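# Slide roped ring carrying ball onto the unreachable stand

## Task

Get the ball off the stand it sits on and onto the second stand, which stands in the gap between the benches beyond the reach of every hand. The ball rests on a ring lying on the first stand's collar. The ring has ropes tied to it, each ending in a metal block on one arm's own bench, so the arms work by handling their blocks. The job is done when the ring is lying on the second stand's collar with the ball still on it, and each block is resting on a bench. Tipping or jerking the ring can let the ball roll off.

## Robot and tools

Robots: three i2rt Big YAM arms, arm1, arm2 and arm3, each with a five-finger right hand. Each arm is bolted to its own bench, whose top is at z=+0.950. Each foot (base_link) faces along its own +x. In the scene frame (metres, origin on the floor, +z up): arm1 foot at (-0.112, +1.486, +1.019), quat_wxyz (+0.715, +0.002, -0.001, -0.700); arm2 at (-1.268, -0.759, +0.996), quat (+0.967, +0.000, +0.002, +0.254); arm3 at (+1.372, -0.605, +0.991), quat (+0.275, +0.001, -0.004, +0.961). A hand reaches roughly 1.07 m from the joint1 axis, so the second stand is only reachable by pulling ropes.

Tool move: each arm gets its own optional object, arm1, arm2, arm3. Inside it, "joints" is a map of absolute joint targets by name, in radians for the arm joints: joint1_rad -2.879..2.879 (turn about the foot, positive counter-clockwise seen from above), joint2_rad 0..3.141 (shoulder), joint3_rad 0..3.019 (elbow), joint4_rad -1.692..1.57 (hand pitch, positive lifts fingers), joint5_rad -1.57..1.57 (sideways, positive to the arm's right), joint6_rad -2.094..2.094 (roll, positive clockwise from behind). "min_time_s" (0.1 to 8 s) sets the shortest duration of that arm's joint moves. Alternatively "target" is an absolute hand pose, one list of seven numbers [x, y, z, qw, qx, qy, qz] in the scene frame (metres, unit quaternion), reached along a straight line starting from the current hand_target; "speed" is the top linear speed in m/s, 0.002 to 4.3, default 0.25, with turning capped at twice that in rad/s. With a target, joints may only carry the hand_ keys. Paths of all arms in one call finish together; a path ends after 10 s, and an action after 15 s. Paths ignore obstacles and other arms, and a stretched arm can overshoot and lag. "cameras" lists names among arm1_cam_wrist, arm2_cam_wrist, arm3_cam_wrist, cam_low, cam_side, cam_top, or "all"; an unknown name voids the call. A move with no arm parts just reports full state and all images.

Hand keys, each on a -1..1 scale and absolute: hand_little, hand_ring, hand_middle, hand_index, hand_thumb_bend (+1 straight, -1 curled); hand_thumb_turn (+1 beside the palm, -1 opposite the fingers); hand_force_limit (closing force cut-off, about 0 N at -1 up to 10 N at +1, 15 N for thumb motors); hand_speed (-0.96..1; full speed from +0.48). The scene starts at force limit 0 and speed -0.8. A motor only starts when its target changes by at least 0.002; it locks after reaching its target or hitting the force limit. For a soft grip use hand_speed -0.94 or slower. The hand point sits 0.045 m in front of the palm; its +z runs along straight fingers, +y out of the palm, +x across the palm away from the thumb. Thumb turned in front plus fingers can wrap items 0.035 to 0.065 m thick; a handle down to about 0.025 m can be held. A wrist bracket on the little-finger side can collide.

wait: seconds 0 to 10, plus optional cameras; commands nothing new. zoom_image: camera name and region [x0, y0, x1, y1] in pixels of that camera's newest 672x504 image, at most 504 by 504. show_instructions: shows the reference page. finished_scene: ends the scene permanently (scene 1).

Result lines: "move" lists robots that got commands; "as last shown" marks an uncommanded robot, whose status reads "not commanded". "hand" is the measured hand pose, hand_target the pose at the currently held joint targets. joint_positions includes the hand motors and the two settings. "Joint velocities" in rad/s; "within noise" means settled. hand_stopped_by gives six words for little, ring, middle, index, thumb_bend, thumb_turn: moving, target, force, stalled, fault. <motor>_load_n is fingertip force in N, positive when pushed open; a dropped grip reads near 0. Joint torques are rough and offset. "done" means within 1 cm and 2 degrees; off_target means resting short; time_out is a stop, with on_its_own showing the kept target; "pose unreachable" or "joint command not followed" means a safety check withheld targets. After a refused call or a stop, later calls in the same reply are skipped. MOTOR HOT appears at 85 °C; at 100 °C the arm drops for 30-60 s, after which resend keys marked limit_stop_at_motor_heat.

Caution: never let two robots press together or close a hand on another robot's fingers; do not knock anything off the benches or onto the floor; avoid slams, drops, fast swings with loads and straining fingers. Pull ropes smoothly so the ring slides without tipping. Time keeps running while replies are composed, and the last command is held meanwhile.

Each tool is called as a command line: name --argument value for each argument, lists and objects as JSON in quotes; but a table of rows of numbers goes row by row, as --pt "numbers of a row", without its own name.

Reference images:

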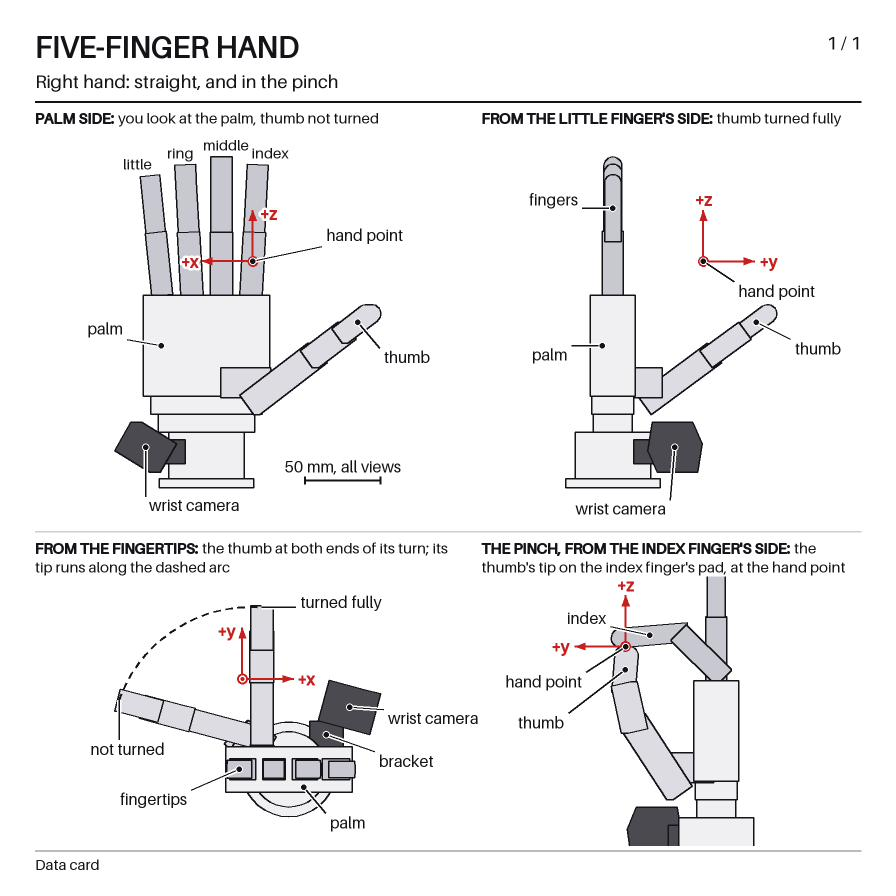

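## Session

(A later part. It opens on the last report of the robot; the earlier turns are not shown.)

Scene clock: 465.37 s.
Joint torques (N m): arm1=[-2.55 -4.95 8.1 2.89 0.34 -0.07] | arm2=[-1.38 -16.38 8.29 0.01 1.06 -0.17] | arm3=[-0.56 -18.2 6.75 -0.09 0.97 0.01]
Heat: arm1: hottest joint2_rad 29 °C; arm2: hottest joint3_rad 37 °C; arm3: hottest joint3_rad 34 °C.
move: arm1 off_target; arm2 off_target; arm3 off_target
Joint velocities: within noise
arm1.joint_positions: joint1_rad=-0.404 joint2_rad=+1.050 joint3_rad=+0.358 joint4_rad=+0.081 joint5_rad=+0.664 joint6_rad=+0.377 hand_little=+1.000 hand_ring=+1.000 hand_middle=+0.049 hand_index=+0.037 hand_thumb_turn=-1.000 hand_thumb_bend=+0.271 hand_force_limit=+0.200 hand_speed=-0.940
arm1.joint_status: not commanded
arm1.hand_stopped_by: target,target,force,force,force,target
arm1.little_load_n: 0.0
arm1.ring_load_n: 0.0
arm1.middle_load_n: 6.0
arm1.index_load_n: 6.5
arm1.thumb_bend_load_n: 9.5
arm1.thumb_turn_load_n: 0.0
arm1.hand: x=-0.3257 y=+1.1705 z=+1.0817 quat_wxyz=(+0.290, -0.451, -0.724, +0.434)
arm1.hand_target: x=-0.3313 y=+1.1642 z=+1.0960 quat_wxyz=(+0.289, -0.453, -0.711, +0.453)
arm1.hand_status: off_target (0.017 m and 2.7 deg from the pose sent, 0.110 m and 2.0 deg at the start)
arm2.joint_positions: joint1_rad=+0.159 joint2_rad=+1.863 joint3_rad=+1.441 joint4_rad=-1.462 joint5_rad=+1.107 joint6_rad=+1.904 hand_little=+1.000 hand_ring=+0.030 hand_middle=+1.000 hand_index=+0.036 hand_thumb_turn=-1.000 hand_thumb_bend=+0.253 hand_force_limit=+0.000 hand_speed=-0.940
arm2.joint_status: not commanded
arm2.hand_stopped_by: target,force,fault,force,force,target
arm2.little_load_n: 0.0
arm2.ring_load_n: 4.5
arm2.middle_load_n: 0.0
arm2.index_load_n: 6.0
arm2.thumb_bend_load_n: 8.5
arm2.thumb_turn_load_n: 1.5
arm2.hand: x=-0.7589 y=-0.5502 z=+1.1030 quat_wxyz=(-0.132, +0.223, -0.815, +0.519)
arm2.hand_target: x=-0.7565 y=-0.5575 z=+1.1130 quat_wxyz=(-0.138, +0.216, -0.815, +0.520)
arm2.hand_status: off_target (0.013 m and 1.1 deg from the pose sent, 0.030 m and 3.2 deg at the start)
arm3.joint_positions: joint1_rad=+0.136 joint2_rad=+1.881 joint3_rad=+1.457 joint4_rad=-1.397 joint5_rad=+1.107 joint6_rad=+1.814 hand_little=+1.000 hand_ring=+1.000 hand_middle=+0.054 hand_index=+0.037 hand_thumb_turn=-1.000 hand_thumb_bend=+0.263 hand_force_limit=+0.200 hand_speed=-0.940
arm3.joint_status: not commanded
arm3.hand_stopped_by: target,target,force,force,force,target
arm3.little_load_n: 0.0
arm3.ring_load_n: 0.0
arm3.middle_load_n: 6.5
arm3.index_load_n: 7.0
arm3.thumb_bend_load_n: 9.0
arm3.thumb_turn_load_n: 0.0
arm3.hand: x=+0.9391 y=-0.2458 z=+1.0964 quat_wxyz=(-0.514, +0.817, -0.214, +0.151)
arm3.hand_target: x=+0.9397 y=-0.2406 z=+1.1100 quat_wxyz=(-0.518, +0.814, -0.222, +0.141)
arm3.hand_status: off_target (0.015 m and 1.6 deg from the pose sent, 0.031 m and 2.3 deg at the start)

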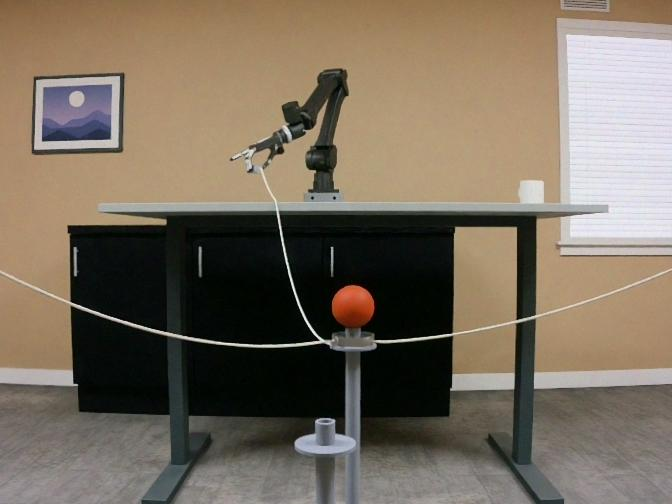

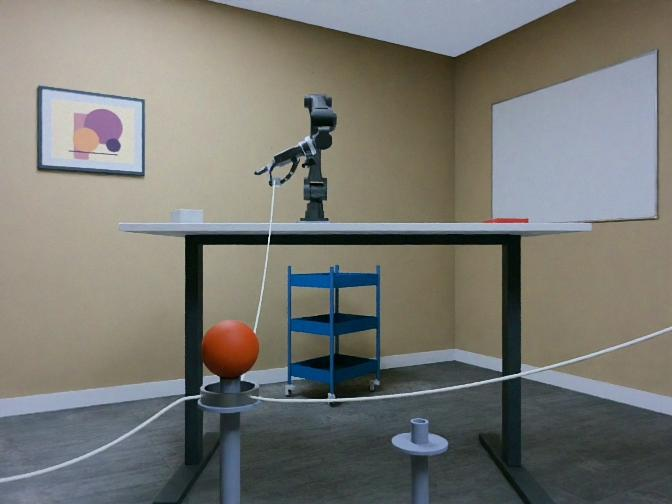

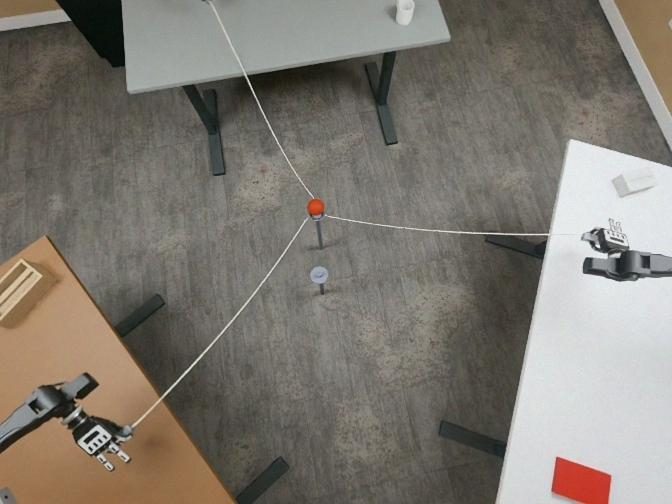

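move --arm1 '{"target":[-0.3345,1.163,1.13,-0.2887,0.4531,0.7113,-0.4531],"speed":0.04}' --arm2 '{"target":[-0.767,-0.574,1.135,0.1377,-0.2162,0.8152,-0.5194],"speed":0.04}' --arm3 '{"target":[0.947,-0.243,1.132,0.5184,-0.8137,0.2218,-0.1413],"speed":0.04}' --cameras '["cam_low","cam_side","cam_top"]'

Scene clock: 476.00 s.
Joint torques (N m): arm1=[-2.67 -3.9 11.43 1.42 0.33 -0.06] | arm2=[-1.32 -15.38 8.44 -0.32 1.06 -0.15] | arm3=[-0.73 -17.61 7.05 -0.85 0.98 -0.03]
Heat: arm1: hottest joint3_rad 29 °C; arm2: hottest joint3_rad 35 °C; arm3: hottest joint3_rad 33 °C.
move: arm1 off_target; arm2 off_target; arm3 off_target
Joint velocities: within noise
arm1.joint_positions: joint1_rad=-0.411 joint2_rad=+0.961 joint3_rad=+0.382 joint4_rad=-0.027 joint5_rad=+0.656 joint6_rad=+0.370 hand_little=+1.000 hand_ring=+1.000 hand_middle=+0.049 hand_index=+0.037 hand_thumb_turn=-1.000 hand_thumb_bend=+0.271 hand_force_limit=+0.200 hand_speed=-0.940
arm1.joint_status: not commanded
arm1.hand_stopped_by: target,target,force,force,force,target
arm1.little_load_n: 0.0
arm1.ring_load_n: 0.0
arm1.middle_load_n: 6.0
arm1.index_load_n: 6.5
arm1.thumb_bend_load_n: 9.5
arm1.thumb_turn_load_n: 0.0
arm1.hand: x=-0.3250 y=+1.1760 z=+1.1042 quat_wxyz=(+0.289, -0.450, -0.724, +0.435)
arm1.hand_target: x=-0.3340 y=+1.1638 z=+1.1301 quat_wxyz=(+0.289, -0.453, -0.711, +0.453)
arm1.hand_status: off_target (0.030 m and 2.6 deg from the pose sent, 0.050 m and 2.7 deg at the start)
arm2.joint_positions: joint1_rad=+0.147 joint2_rad=+1.789 joint3_rad=+1.403 joint4_rad=-1.462 joint5_rad=+1.110 joint6_rad=+1.876 hand_little=+1.000 hand_ring=+0.030 hand_middle=+1.000 hand_index=+0.036 hand_thumb_turn=-1.000 hand_thumb_bend=+0.253 hand_force_limit=+0.000 hand_speed=-0.940
arm2.joint_status: not commanded
arm2.hand_stopped_by: target,force,fault,force,force,target
arm2.little_load_n: 0.0
arm2.ring_load_n: 5.0
arm2.middle_load_n: 0.0
arm2.index_load_n: 6.0
arm2.thumb_bend_load_n: 8.5
arm2.thumb_turn_load_n: 1.5
arm2.hand: x=-0.7677 y=-0.5651 z=+1.1266 quat_wxyz=(-0.136, +0.221, -0.816, +0.517)
arm2.hand_target: x=-0.7670 y=-0.5739 z=+1.1348 quat_wxyz=(-0.138, +0.216, -0.815, +0.520)
arm2.hand_status: off_target (0.012 m and 0.7 deg from the pose sent, 0.041 m and 1.1 deg at the start)
arm3.joint_positions: joint1_rad=+0.136 joint2_rad=+1.838 joint3_rad=+1.457 joint4_rad=-1.415 joint5_rad=+1.108 joint6_rad=+1.809 hand_little=+1.000 hand_ring=+1.000 hand_middle=+0.054 hand_index=+0.037 hand_thumb_turn=-1.000 hand_thumb_bend=+0.263 hand_force_limit=+0.200 hand_speed=-0.940
arm3.joint_status: not commanded
arm3.hand_stopped_by: target,target,force,force,force,target
arm3.little_load_n: 0.0
arm3.ring_load_n: 0.0
arm3.middle_load_n: 6.5
arm3.index_load_n: 7.5
arm3.thumb_bend_load_n: 9.0
arm3.thumb_turn_load_n: 0.0
arm3.hand: x=+0.9423 y=-0.2473 z=+1.1184 quat_wxyz=(-0.515, +0.816, -0.218, +0.143)
arm3.hand_target: x=+0.9470 y=-0.2431 z=+1.1319 quat_wxyz=(-0.518, +0.814, -0.222, +0.141)
arm3.hand_status: off_target (0.015 m and 0.6 deg from the pose sent, 0.037 m and 1.6 deg at the start)

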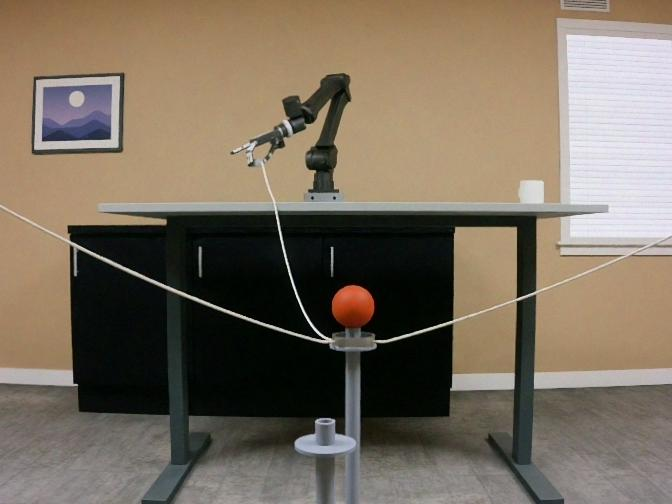

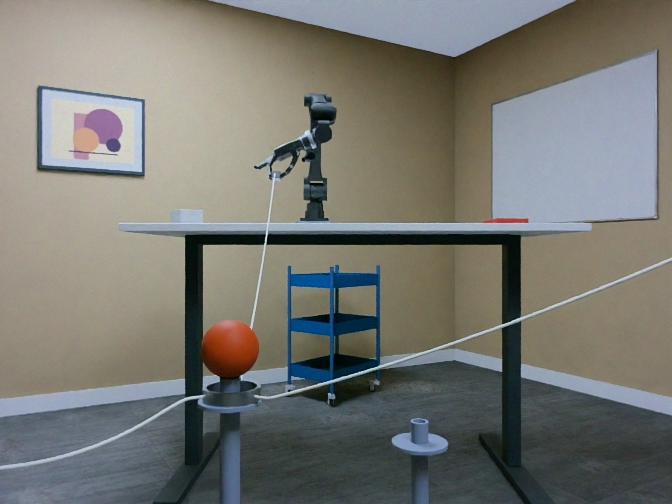

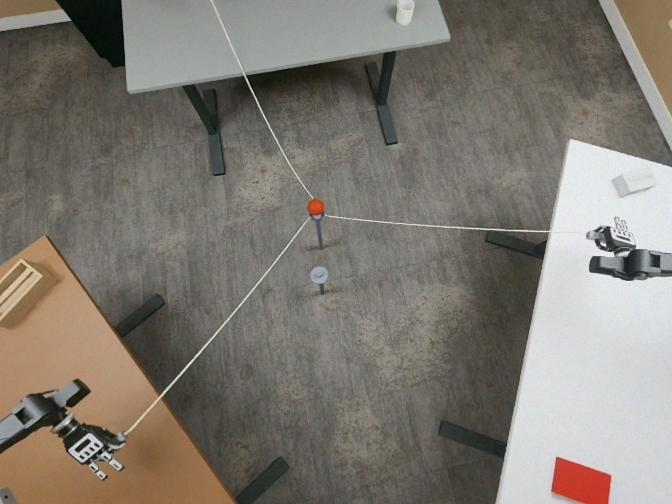

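move --arm1 '{"target":[-0.351,1.195,1.123,-0.2887,0.4531,0.7113,-0.4531],"speed":0.04}' --cameras '["cam_low","cam_side","cam_top"]'

zoom_image --camera "cam_low" --region '[280, 270, 430, 500]'

zoom_image --camera "cam_side" --region '[160, 290, 460, 490]'

Scene clock: 491.80 s.
Joint torques (N m): arm1=[-2.61 -3.49 8.94 2.89 0.27 -0.08] | arm2=[-1.55 -15.62 8.54 -0.16 1.07 -0.17] | arm3=[-0.79 -17.49 7.02 -0.85 0.98 -0.01]
Heat: arm1: hottest joint3_rad 33 °C; arm2: hottest joint3_rad 34 °C; arm3: hottest joint3_rad 32 °C.
move: arm1 off_target
Joint velocities: within noise
arm1.joint_positions: joint1_rad=-0.534 joint2_rad=+0.893 joint3_rad=+0.357 joint4_rad=-0.027 joint5_rad=+0.553 joint6_rad=+0.295 hand_little=+1.000 hand_ring=+1.000 hand_middle=+0.049 hand_index=+0.037 hand_thumb_turn=-1.000 hand_thumb_bend=+0.271 hand_force_limit=+0.200 hand_speed=-0.940
arm1.joint_status: not commanded
arm1.hand_stopped_by: target,target,force,force,force,target
arm1.little_load_n: 0.0
arm1.ring_load_n: 0.0
arm1.middle_load_n: 6.0
arm1.index_load_n: 6.5
arm1.thumb_bend_load_n: 9.5
arm1.thumb_turn_load_n: 0.0
arm1.hand: x=-0.3447 y=+1.1998 z=+1.1086 quat_wxyz=(+0.287, -0.453, -0.724, +0.435)
arm1.hand_target: x=-0.3508 y=+1.1951 z=+1.1231 quat_wxyz=(+0.289, -0.453, -0.711, +0.453)
arm1.hand_status: off_target (0.016 m and 2.6 deg from the pose sent, 0.037 m and 2.6 deg at the start)
arm2, arm3: as last shown
arm2.joint_positions: joint1_rad=+0.147 joint2_rad=+1.789 joint3_rad=+1.403 joint4_rad=-1.462 joint5_rad=+1.110 joint6_rad=+1.875 hand_little=+1.000 hand_ring=+0.030 hand_middle=+1.000 hand_index=+0.036 hand_thumb_turn=-1.000 hand_thumb_bend=+0.253 hand_force_limit=+0.000 hand_speed=-0.940
arm2.hand: x=-0.7678 y=-0.5651 z=+1.1266 quat_wxyz=(-0.136, +0.222, -0.816, +0.517)
arm3.joint_positions: joint1_rad=+0.136 joint2_rad=+1.838 joint3_rad=+1.457 joint4_rad=-1.415 joint5_rad=+1.108 joint6_rad=+1.808 hand_little=+1.000 hand_ring=+1.000 hand_middle=+0.054 hand_index=+0.037 hand_thumb_turn=-1.000 hand_thumb_bend=+0.263 hand_force_limit=+0.200 hand_speed=-0.940
arm3.hand: x=+0.9423 y=-0.2473 z=+1.1183 quat_wxyz=(-0.515, +0.816, -0.218, +0.143)

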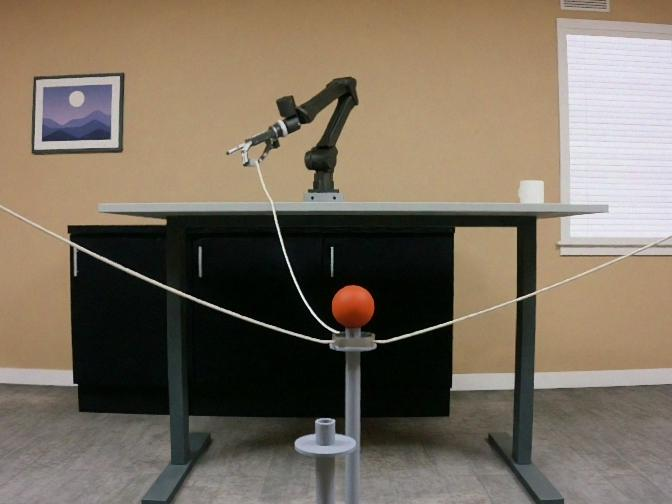

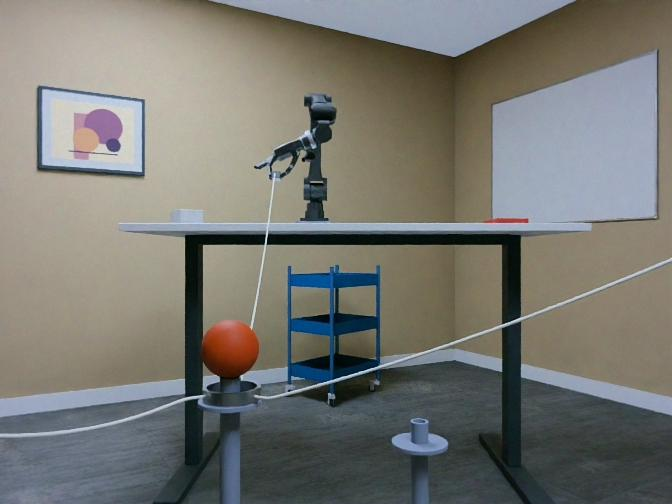

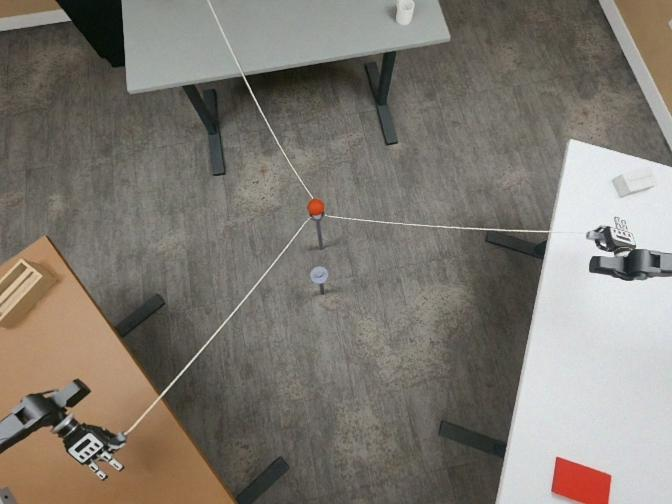

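Scaled by 2.191.

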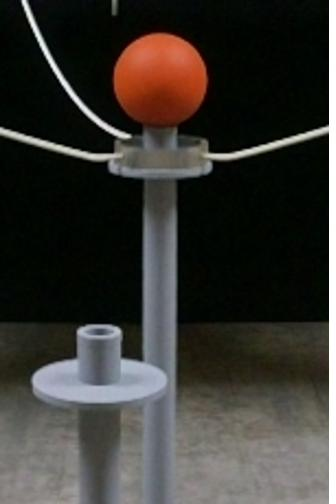

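Scaled by 1.680.

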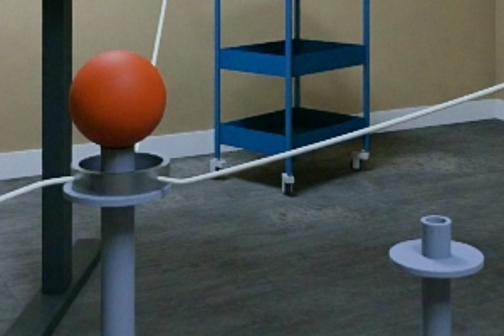

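move --arm1 '{"target":[-0.354,1.207,1.134,-0.2887,0.4531,0.7113,-0.4531],"speed":0.04}' --cameras '["cam_low","cam_side","cam_top"]'

zoom_image --camera "cam_low" --region '[230, 140, 430, 360]'

Scene clock: 506.63 s.
Joint torques (N m): arm1=[-2.55 -2.73 9.48 1.58 0.24 -0.09] | arm2=[-1.49 -15.27 8.39 -0.16 1.1 -0.14] | arm3=[-0.79 -17.73 7.08 -0.91 0.98 -0.03]
Heat: arm1: hottest joint3_rad 32 °C; arm2: hottest joint3_rad 34 °C; arm3: hottest joint3_rad 32 °C.
move: arm1 done
Joint velocities: within noise
arm1.joint_positions: joint1_rad=-0.572 joint2_rad=+0.828 joint3_rad=+0.357 joint4_rad=-0.050 joint5_rad=+0.519 joint6_rad=+0.273 hand_little=+1.000 hand_ring=+1.000 hand_middle=+0.049 hand_index=+0.037 hand_thumb_turn=-1.000 hand_thumb_bend=+0.271 hand_force_limit=+0.200 hand_speed=-0.940
arm1.joint_status: not commanded
arm1.hand_stopped_by: target,target,force,force,force,target
arm1.little_load_n: 0.0
arm1.ring_load_n: 0.0
arm1.middle_load_n: 6.0
arm1.index_load_n: 6.0
arm1.thumb_bend_load_n: 9.5
arm1.thumb_turn_load_n: 0.0
arm1.hand: x=-0.3502 y=+1.2072 z=+1.1246 quat_wxyz=(+0.286, -0.453, -0.716, +0.448)
arm1.hand_target: x=-0.3540 y=+1.2070 z=+1.1339 quat_wxyz=(+0.289, -0.453, -0.711, +0.453)
arm1.hand_status: done (0.010 m and 0.9 deg from the pose sent, 0.028 m and 2.6 deg at the start)
arm2, arm3: as last shown
arm2.ring_load_n: 4.5
arm2.thumb_bend_load_n: 8.0

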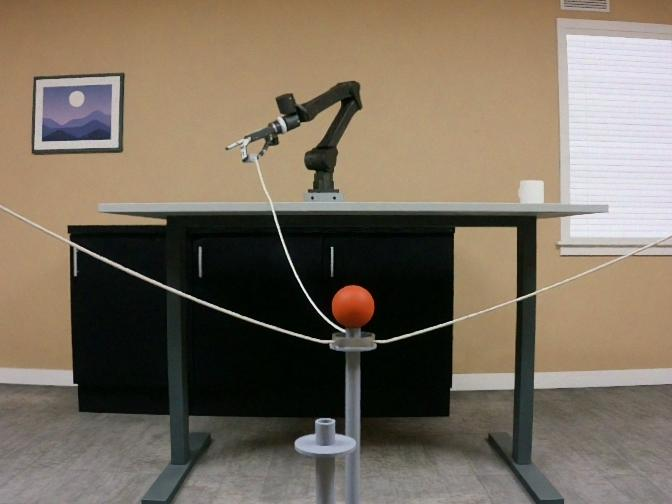

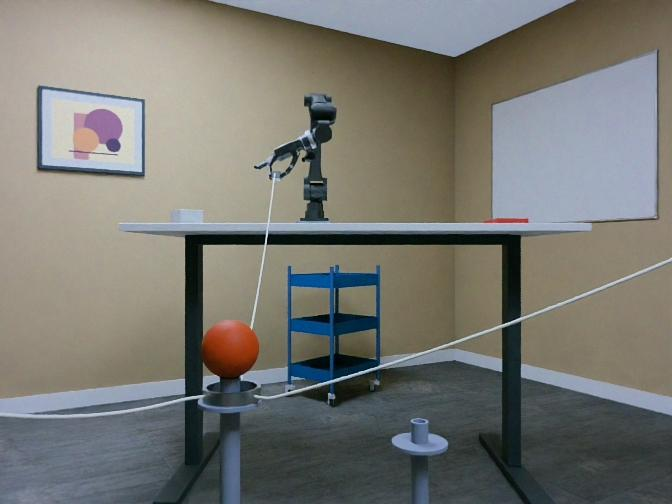

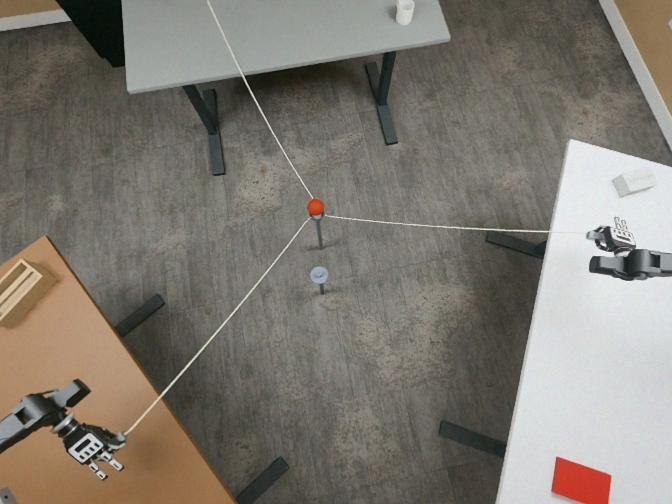

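Scaled by 2.291.

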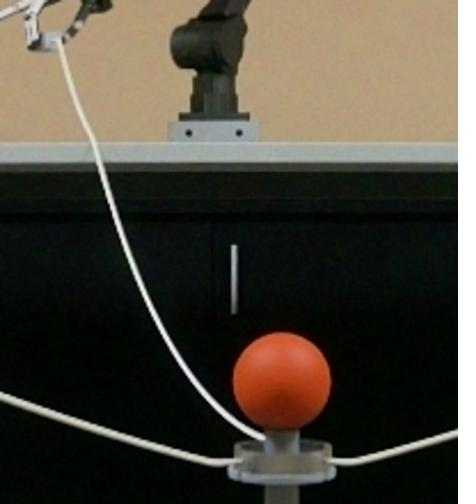

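move --arm1 '{"target":[-0.354,1.209,1.165,-0.2887,0.4531,0.7113,-0.4531],"speed":0.04}' --cameras '["cam_low","cam_side","cam_top"]'

zoom_image --camera "cam_low" --region '[230, 140, 430, 360]'

zoom_image --camera "cam_side" --region '[160, 290, 460, 490]'

Scene clock: 522.27 s.
Joint torques (N m): arm1=[-2.67 -2.14 12.53 1.51 0.26 -0.07] | arm2=[-1.61 -14.97 8.49 -0.23 1.09 -0.2] | arm3=[-0.73 -17.67 7.05 -0.84 0.97 -0.03]
Heat: arm1: hottest joint3_rad 32 °C; arm2: hottest joint3_rad 33 °C; arm3: hottest joint2_rad 31 °C.
move: arm1 off_target
Joint velocities: within noise
arm1.joint_positions: joint1_rad=-0.575 joint2_rad=+0.760 joint3_rad=+0.382 joint4_rad=-0.177 joint5_rad=+0.515 joint6_rad=+0.271 hand_little=+1.000 hand_ring=+1.000 hand_middle=+0.049 hand_index=+0.037 hand_thumb_turn=-1.000 hand_thumb_bend=+0.271 hand_force_limit=+0.200 hand_speed=-0.940
arm1.joint_status: not commanded
arm1.hand_stopped_by: target,target,force,force,force,target
arm1.little_load_n: 0.0
arm1.ring_load_n: 0.0
arm1.middle_load_n: 6.0
arm1.index_load_n: 6.5
arm1.thumb_bend_load_n: 9.5
arm1.thumb_turn_load_n: 0.0
arm1.hand: x=-0.3438 y=+1.2187 z=+1.1351 quat_wxyz=(+0.286, -0.453, -0.725, +0.433)
arm1.hand_target: x=-0.3535 y=+1.2098 z=+1.1650 quat_wxyz=(+0.289, -0.453, -0.711, +0.453)
arm1.hand_status: off_target (0.033 m and 2.8 deg from the pose sent, 0.041 m and 0.9 deg at the start)
arm2, arm3: as last shown
arm2.thumb_bend_load_n: 8.5
arm3.thumb_turn_load_n: -0.5

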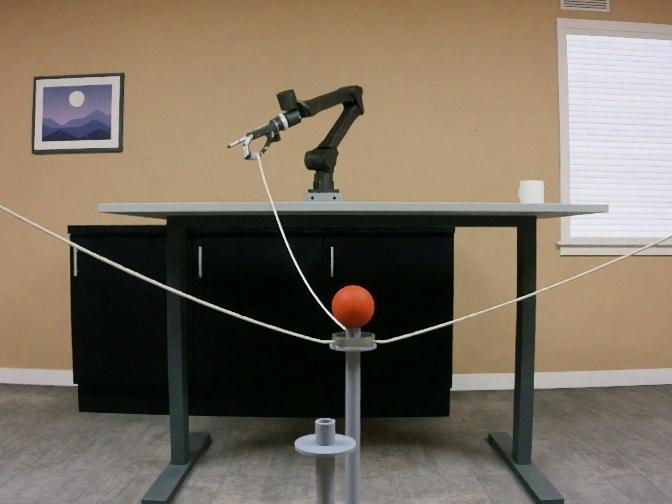

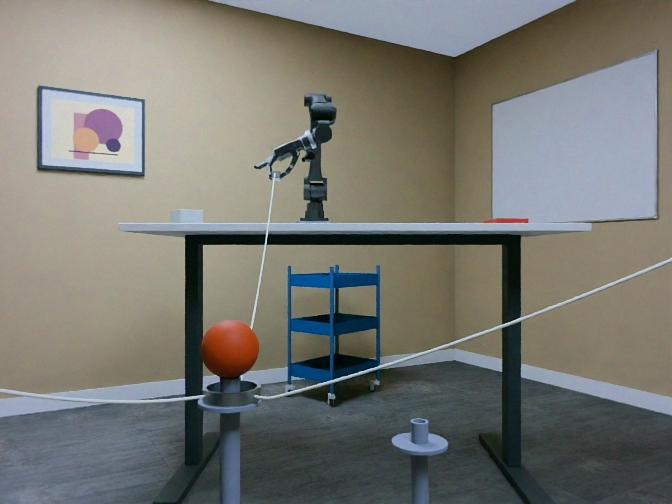

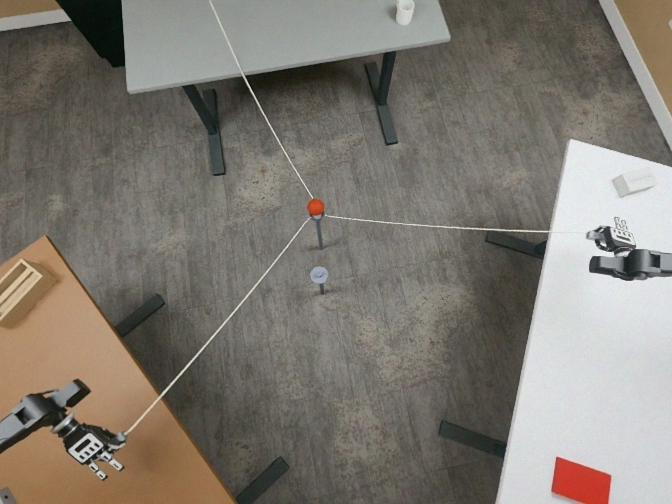

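Scaled by 2.291.

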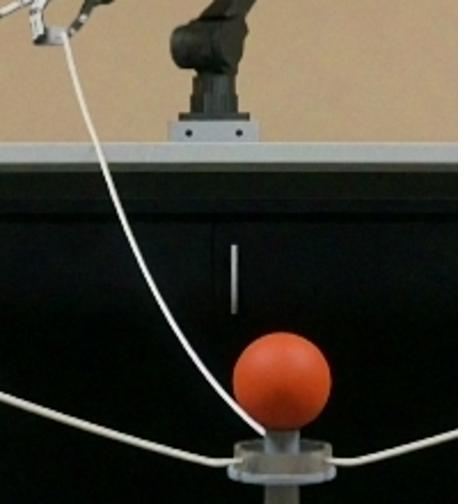

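Scaled by 1.680.

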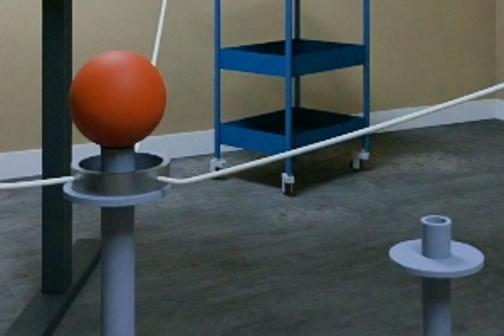

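move --arm1 '{"target":[-0.3545,1.203,1.187,-0.2887,0.4531,0.7113,-0.4531],"speed":0.04}' --cameras '["cam_low","cam_side","cam_top"]'

zoom_image --camera "cam_low" --region '[230, 140, 430, 360]'

zoom_image --camera "cam_side" --region '[160, 290, 460, 490]'

Scene clock: 529.60 s.
Joint torques (N m): arm1=[-1.67 -2.43 12.82 1.51 0.49 0] | arm2=[-1.79 -15.68 8.51 -0.23 1.05 -0.18] | arm3=[-0.73 -17.67 7.05 -0.88 0.99 -0.02]
Heat: arm1: hottest joint3_rad 34 °C; arm2: hottest joint3_rad 33 °C; arm3: hottest joint2_rad 31 °C.
move: arm1 off_target
Joint velocities: within noise
arm1.joint_positions: joint1_rad=-0.575 joint2_rad=+0.756 joint3_rad=+0.439 joint4_rad=-0.244 joint5_rad=+0.519 joint6_rad=+0.271 hand_little=+1.000 hand_ring=+1.000 hand_middle=+0.049 hand_index=+0.037 hand_thumb_turn=-1.000 hand_thumb_bend=+0.271 hand_force_limit=+0.200 hand_speed=-0.940
arm1.joint_status: not commanded
arm1.hand_stopped_by: target,target,force,force,force,target
arm1.little_load_n: 0.0
arm1.ring_load_n: 0.0
arm1.middle_load_n: 6.0
arm1.index_load_n: 6.5
arm1.thumb_bend_load_n: 9.5
arm1.thumb_turn_load_n: 0.0
arm1.hand: x=-0.3474 y=+1.2144 z=+1.1550 quat_wxyz=(+0.287, -0.453, -0.726, +0.430)
arm1.hand_target: x=-0.3541 y=+1.2039 z=+1.1869 quat_wxyz=(+0.289, -0.453, -0.711, +0.453)
arm1.hand_status: off_target (0.035 m and 3.2 deg from the pose sent, 0.055 m and 2.9 deg at the start)
arm2, arm3: as last shown
arm2.ring_load_n: 5.0
arm3.thumb_turn_load_n: 0.0

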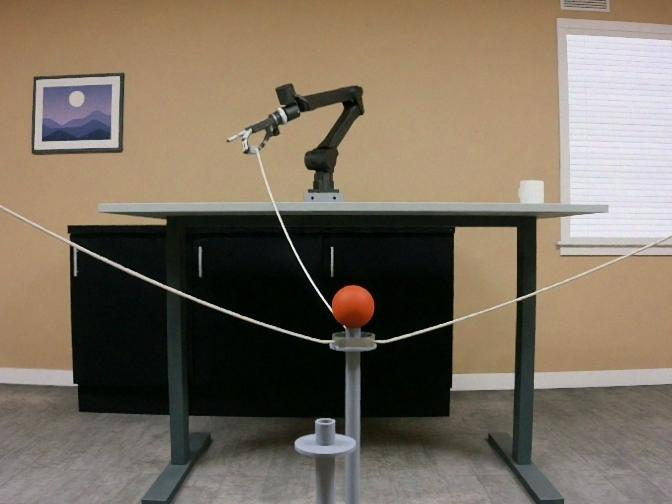

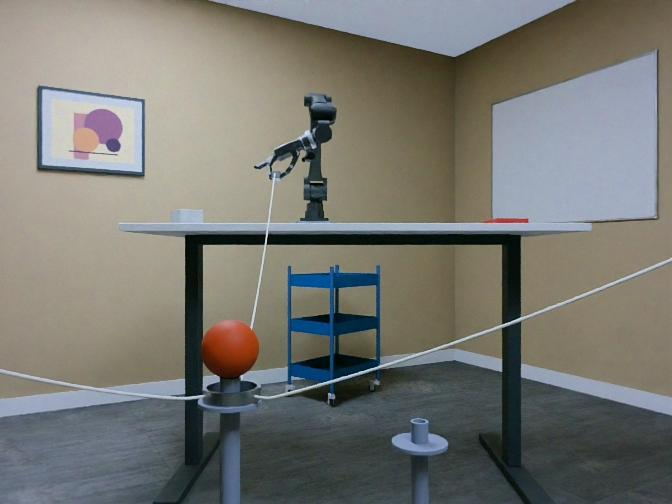

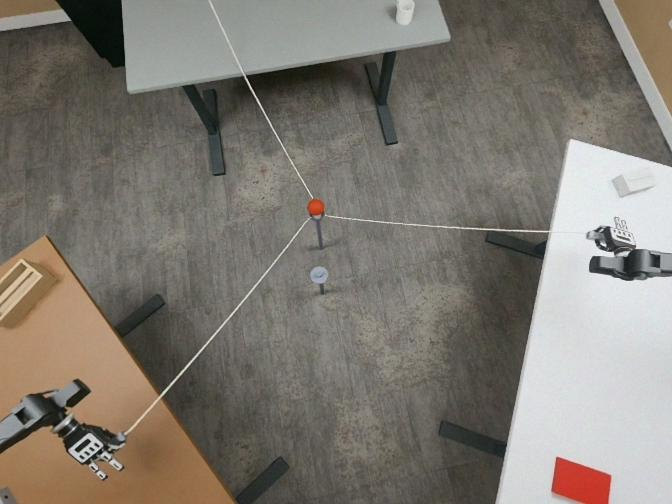

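Scaled by 2.291.

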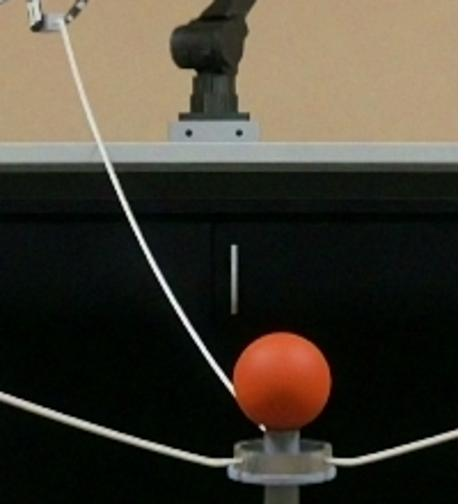

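Scaled by 1.680.

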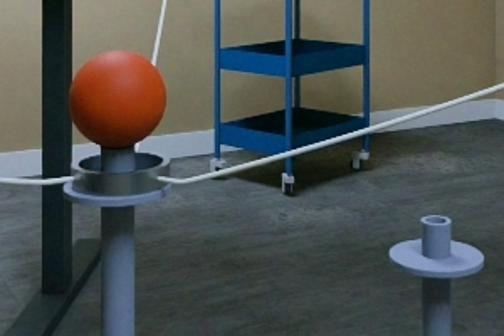

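move --arm1 '{"target":[-0.354,1.204,1.203,-0.2887,0.4531,0.7113,-0.4531],"speed":0.04}' --arm2 '{"target":[-0.758,-0.562,1.175,0.1377,-0.2162,0.8152,-0.5194],"speed":0.04}' --arm3 '{"target":[0.937,-0.240,1.17,0.5184,-0.8137,0.2218,-0.1413],"speed":0.04}' --cameras '["cam_low","cam_side","cam_top"]'

zoom_image --camera "cam_low" --region '[230, 140, 430, 360]'

zoom_image --camera "cam_side" --region '[160, 290, 460, 490]'

Scene clock: 539.67 s.
Joint torques (N m): arm1=[-1.67 -2.78 13.26 1.58 0.48 -0.01] | arm2=[-0.91 -15.33 13.86 -0.75 0.97 -0.06] | arm3=[-0.5 -18.2 9.72 -1.11 0.97 0.01]
Heat: arm1: hottest joint3_rad 36 °C; arm2: hottest joint3_rad 33 °C; arm3: hottest joint2_rad 31 °C.
move: arm1 off_target; arm2 off_target; arm3 off_target
Joint velocities: within noise
arm1.joint_positions: joint1_rad=-0.575 joint2_rad=+0.741 joint3_rad=+0.470 joint4_rad=-0.299 joint5_rad=+0.519 joint6_rad=+0.271 hand_little=+1.000 hand_ring=+1.000 hand_middle=+0.049 hand_index=+0.037 hand_thumb_turn=-1.000 hand_thumb_bend=+0.271 hand_force_limit=+0.200 hand_speed=-0.940
arm1.joint_status: not commanded
arm1.hand_stopped_by: target,target,force,force,force,target
arm1.little_load_n: 0.0
arm1.ring_load_n: 0.0
arm1.middle_load_n: 5.5
arm1.index_load_n: 7.5
arm1.thumb_bend_load_n: 10.0
arm1.thumb_turn_load_n: 0.0
arm1.hand: x=-0.3467 y=+1.2155 z=+1.1664 quat_wxyz=(+0.287, -0.453, -0.729, +0.426)
arm1.hand_target: x=-0.3535 y=+1.2051 z=+1.2025 quat_wxyz=(+0.289, -0.453, -0.711, +0.453)
arm1.hand_status: off_target (0.039 m and 3.7 deg from the pose sent, 0.050 m and 3.2 deg at the start)
arm2.joint_positions: joint1_rad=+0.147 joint2_rad=+1.789 joint3_rad=+1.455 joint4_rad=-1.572 joint5_rad=+1.110 joint6_rad=+1.878 hand_little=+1.000 hand_ring=+0.030 hand_middle=+1.000 hand_index=+0.036 hand_thumb_turn=-1.000 hand_thumb_bend=+0.253 hand_force_limit=+0.000 hand_speed=-0.940
arm2.joint_status: not commanded
arm2.hand_stopped_by: target,force,fault,force,force,target
arm2.little_load_n: 0.0
arm2.ring_load_n: 4.5
arm2.middle_load_n: 0.0
arm2.index_load_n: 6.0
arm2.thumb_bend_load_n: 8.5
arm2.thumb_turn_load_n: 1.5
arm2.hand: x=-0.7715 y=-0.5681 z=+1.1463 quat_wxyz=(-0.114, +0.235, -0.809, +0.526)
arm2.hand_target: x=-0.7592 y=-0.5627 z=+1.1750 quat_wxyz=(-0.138, +0.216, -0.815, +0.519)
arm2.hand_status: off_target (0.032 m and 3.6 deg from the pose sent, 0.049 m and 0.7 deg at the start)
arm3.joint_positions: joint1_rad=+0.136 joint2_rad=+1.836 joint3_rad=+1.521 joint4_rad=-1.515 joint5_rad=+1.108 joint6_rad=+1.808 hand_little=+1.000 hand_ring=+1.000 hand_middle=+0.054 hand_index=+0.037 hand_thumb_turn=-1.000 hand_thumb_bend=+0.263 hand_force_limit=+0.200 hand_speed=-0.940
arm3.joint_status: not commanded
arm3.hand_stopped_by: target,target,force,force,force,target
arm3.little_load_n: 0.0
arm3.ring_load_n: 0.0
arm3.middle_load_n: 6.0
arm3.index_load_n: 7.5
arm3.thumb_bend_load_n: 9.0
arm3.thumb_turn_load_n: 0.0
arm3.hand: x=+0.9417 y=-0.2472 z=+1.1427 quat_wxyz=(-0.513, +0.818, -0.209, +0.157)
arm3.hand_target: x=+0.9378 y=-0.2404 z=+1.1698 quat_wxyz=(-0.519, +0.814, -0.222, +0.141)
arm3.hand_status: off_target (0.029 m and 2.4 deg from the pose sent, 0.052 m and 0.6 deg at the start)

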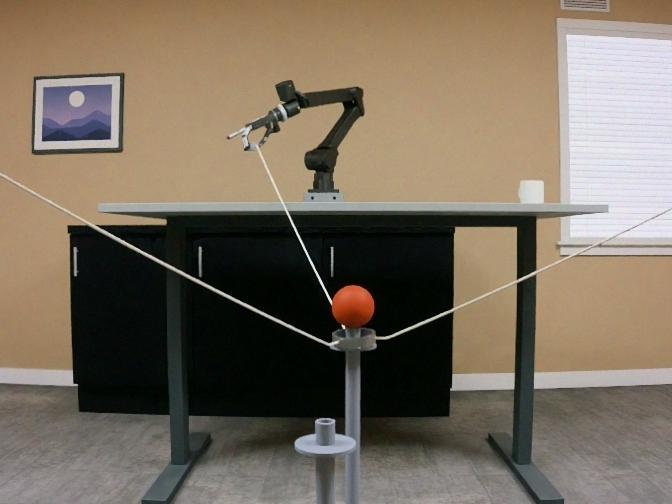

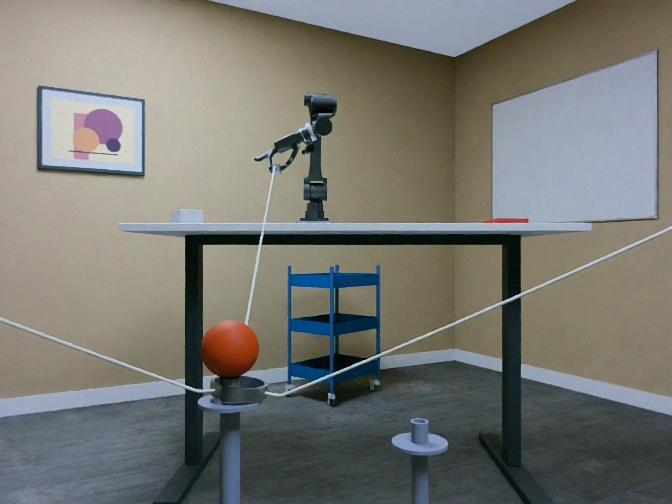

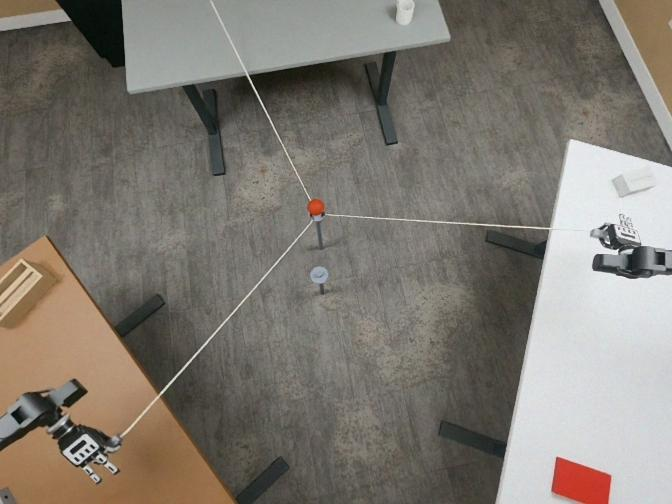

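Scaled by 2.291.

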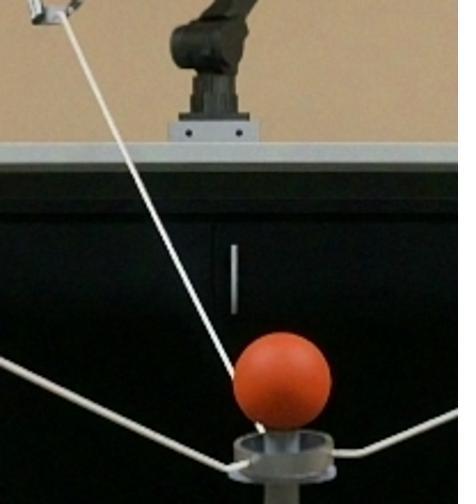

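Scaled by 1.680.

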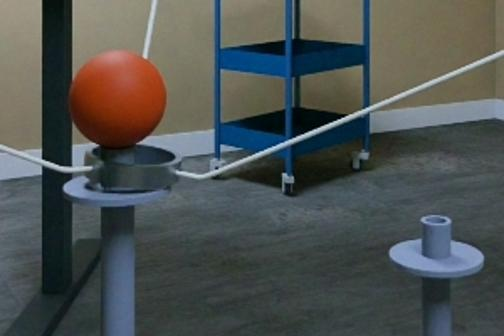

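move --arm1 '{"target":[-0.357,1.212,1.223,-0.2887,0.4531,0.7113,-0.4531],"speed":0.04}' --arm2 '{"target":[-0.758,-0.562,1.178,0.1377,-0.2162,0.8152,-0.5194],"speed":0.04}' --arm3 '{"target":[0.937,-0.240,1.176,0.5184,-0.8137,0.2218,-0.1413],"speed":0.04}' --cameras '["cam_low","cam_side","cam_top"]'

zoom_image --camera "cam_low" --region '[280, 270, 430, 370]'

zoom_image --camera "cam_side" --region '[160, 300, 310, 430]'

Scene clock: 556.20 s.
Joint torques (N m): arm1=[-3.02 -2.43 13.41 1.55 0.45 -0.11] | arm2=[-1.26 -15.62 14.15 -0.84 0.98 -0.03] | arm3=[-0.44 -18.14 9.78 -1.17 0.96 0.02]
Heat: arm1: hottest joint3_rad 38 °C; arm2: hottest joint3_rad 34 °C; arm3: hottest joint3_rad 34 °C.
move: arm1 off_target; arm2 off_target; arm3 off_target
Joint velocities: within noise
arm1.joint_positions: joint1_rad=-0.588 joint2_rad=+0.707 joint3_rad=+0.510 joint4_rad=-0.364 joint5_rad=+0.495 joint6_rad=+0.266 hand_little=+1.000 hand_ring=+1.000 hand_middle=+0.049 hand_index=+0.037 hand_thumb_turn=-1.000 hand_thumb_bend=+0.271 hand_force_limit=+0.200 hand_speed=-0.940
arm1.joint_status: not commanded
arm1.hand_stopped_by: target,target,force,force,force,target
arm1.little_load_n: 0.0
arm1.ring_load_n: 0.0
arm1.middle_load_n: 5.5
arm1.index_load_n: 7.5
arm1.thumb_bend_load_n: 10.0
arm1.thumb_turn_load_n: 0.0
arm1.hand: x=-0.3459 y=+1.2173 z=+1.1866 quat_wxyz=(+0.281, -0.452, -0.729, +0.430)
arm1.hand_target: x=-0.3563 y=+1.2128 z=+1.2226 quat_wxyz=(+0.289, -0.453, -0.711, +0.453)
arm1.hand_status: off_target (0.038 m and 3.5 deg from the pose sent, 0.058 m and 3.7 deg at the start)
arm2.joint_positions: joint1_rad=+0.147 joint2_rad=+1.789 joint3_rad=+1.455 joint4_rad=-1.579 joint5_rad=+1.110 joint6_rad=+1.878 hand_little=+1.000 hand_ring=+0.030 hand_middle=+1.000 hand_index=+0.036 hand_thumb_turn=-1.000 hand_thumb_bend=+0.253 hand_force_limit=+0.000 hand_speed=-0.940
arm2.joint_status: not commanded
arm2.hand_stopped_by: target,force,fault,force,force,target
arm2.little_load_n: 0.0
arm2.ring_load_n: 4.5
arm2.middle_load_n: 0.0
arm2.index_load_n: 6.0
arm2.thumb_bend_load_n: 9.0
arm2.thumb_turn_load_n: 2.0
arm2.hand: x=-0.7726 y=-0.5689 z=+1.1465 quat_wxyz=(-0.111, +0.236, -0.809, +0.527)
arm2.hand_target: x=-0.7594 y=-0.5629 z=+1.1781 quat_wxyz=(-0.138, +0.216, -0.815, +0.519)
arm2.hand_status: off_target (0.035 m and 4.0 deg from the pose sent, 0.035 m and 3.6 deg at the start)
arm3.joint_positions: joint1_rad=+0.136 joint2_rad=+1.834 joint3_rad=+1.530 joint4_rad=-1.530 joint5_rad=+1.108 joint6_rad=+1.808 hand_little=+1.000 hand_ring=+1.000 hand_middle=+0.054 hand_index=+0.037 hand_thumb_turn=-1.000 hand_thumb_bend=+0.263 hand_force_limit=+0.200 hand_speed=-0.940
arm3.joint_status: not commanded
arm3.hand_stopped_by: target,target,force,force,force,target
arm3.little_load_n: 0.0
arm3.ring_load_n: 0.0
arm3.middle_load_n: 6.0
arm3.index_load_n: 7.5
arm3.thumb_bend_load_n: 9.0
arm3.thumb_turn_load_n: 0.0
arm3.hand: x=+0.9417 y=-0.2473 z=+1.1474 quat_wxyz=(-0.513, +0.818, -0.209, +0.158)
arm3.hand_target: x=+0.9378 y=-0.2405 z=+1.1759 quat_wxyz=(-0.519, +0.814, -0.222, +0.141)
arm3.hand_status: off_target (0.030 m and 2.6 deg from the pose sent, 0.034 m and 2.4 deg at the start)

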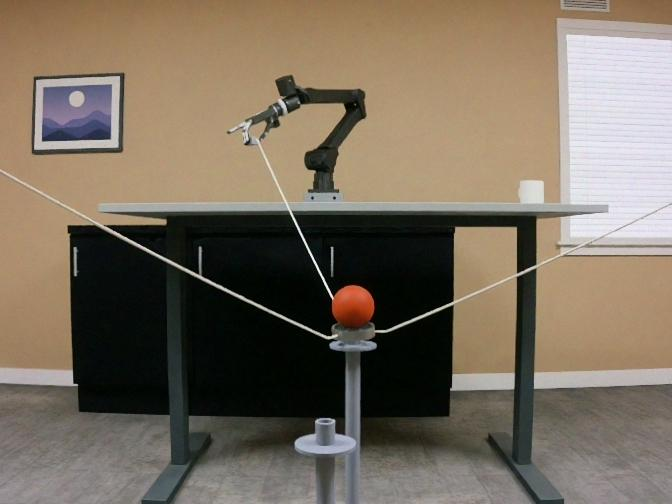

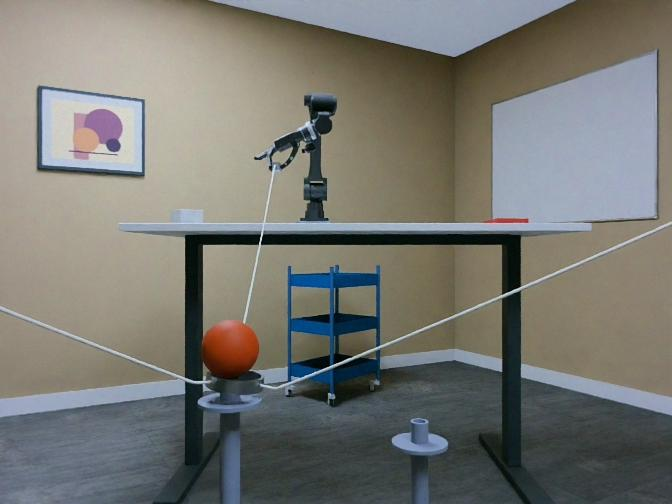

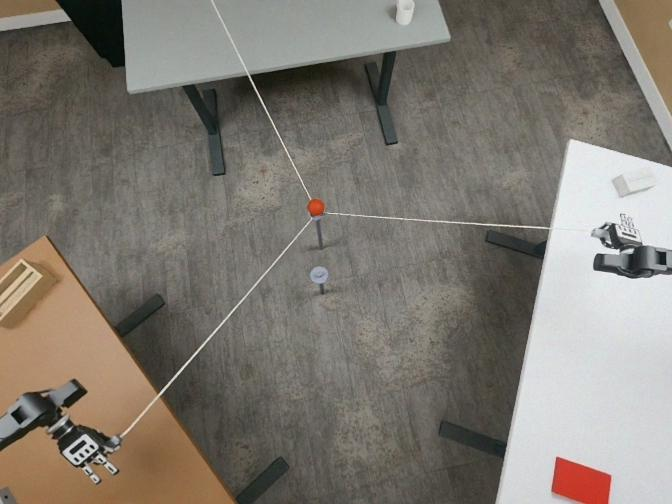

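Scaled by 3.360.

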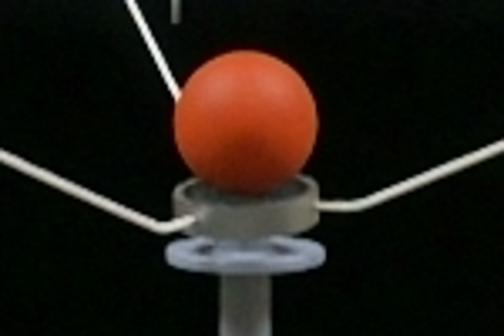

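Scaled by 3.360.

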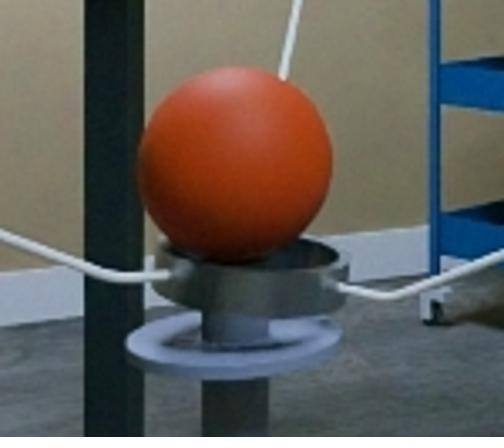

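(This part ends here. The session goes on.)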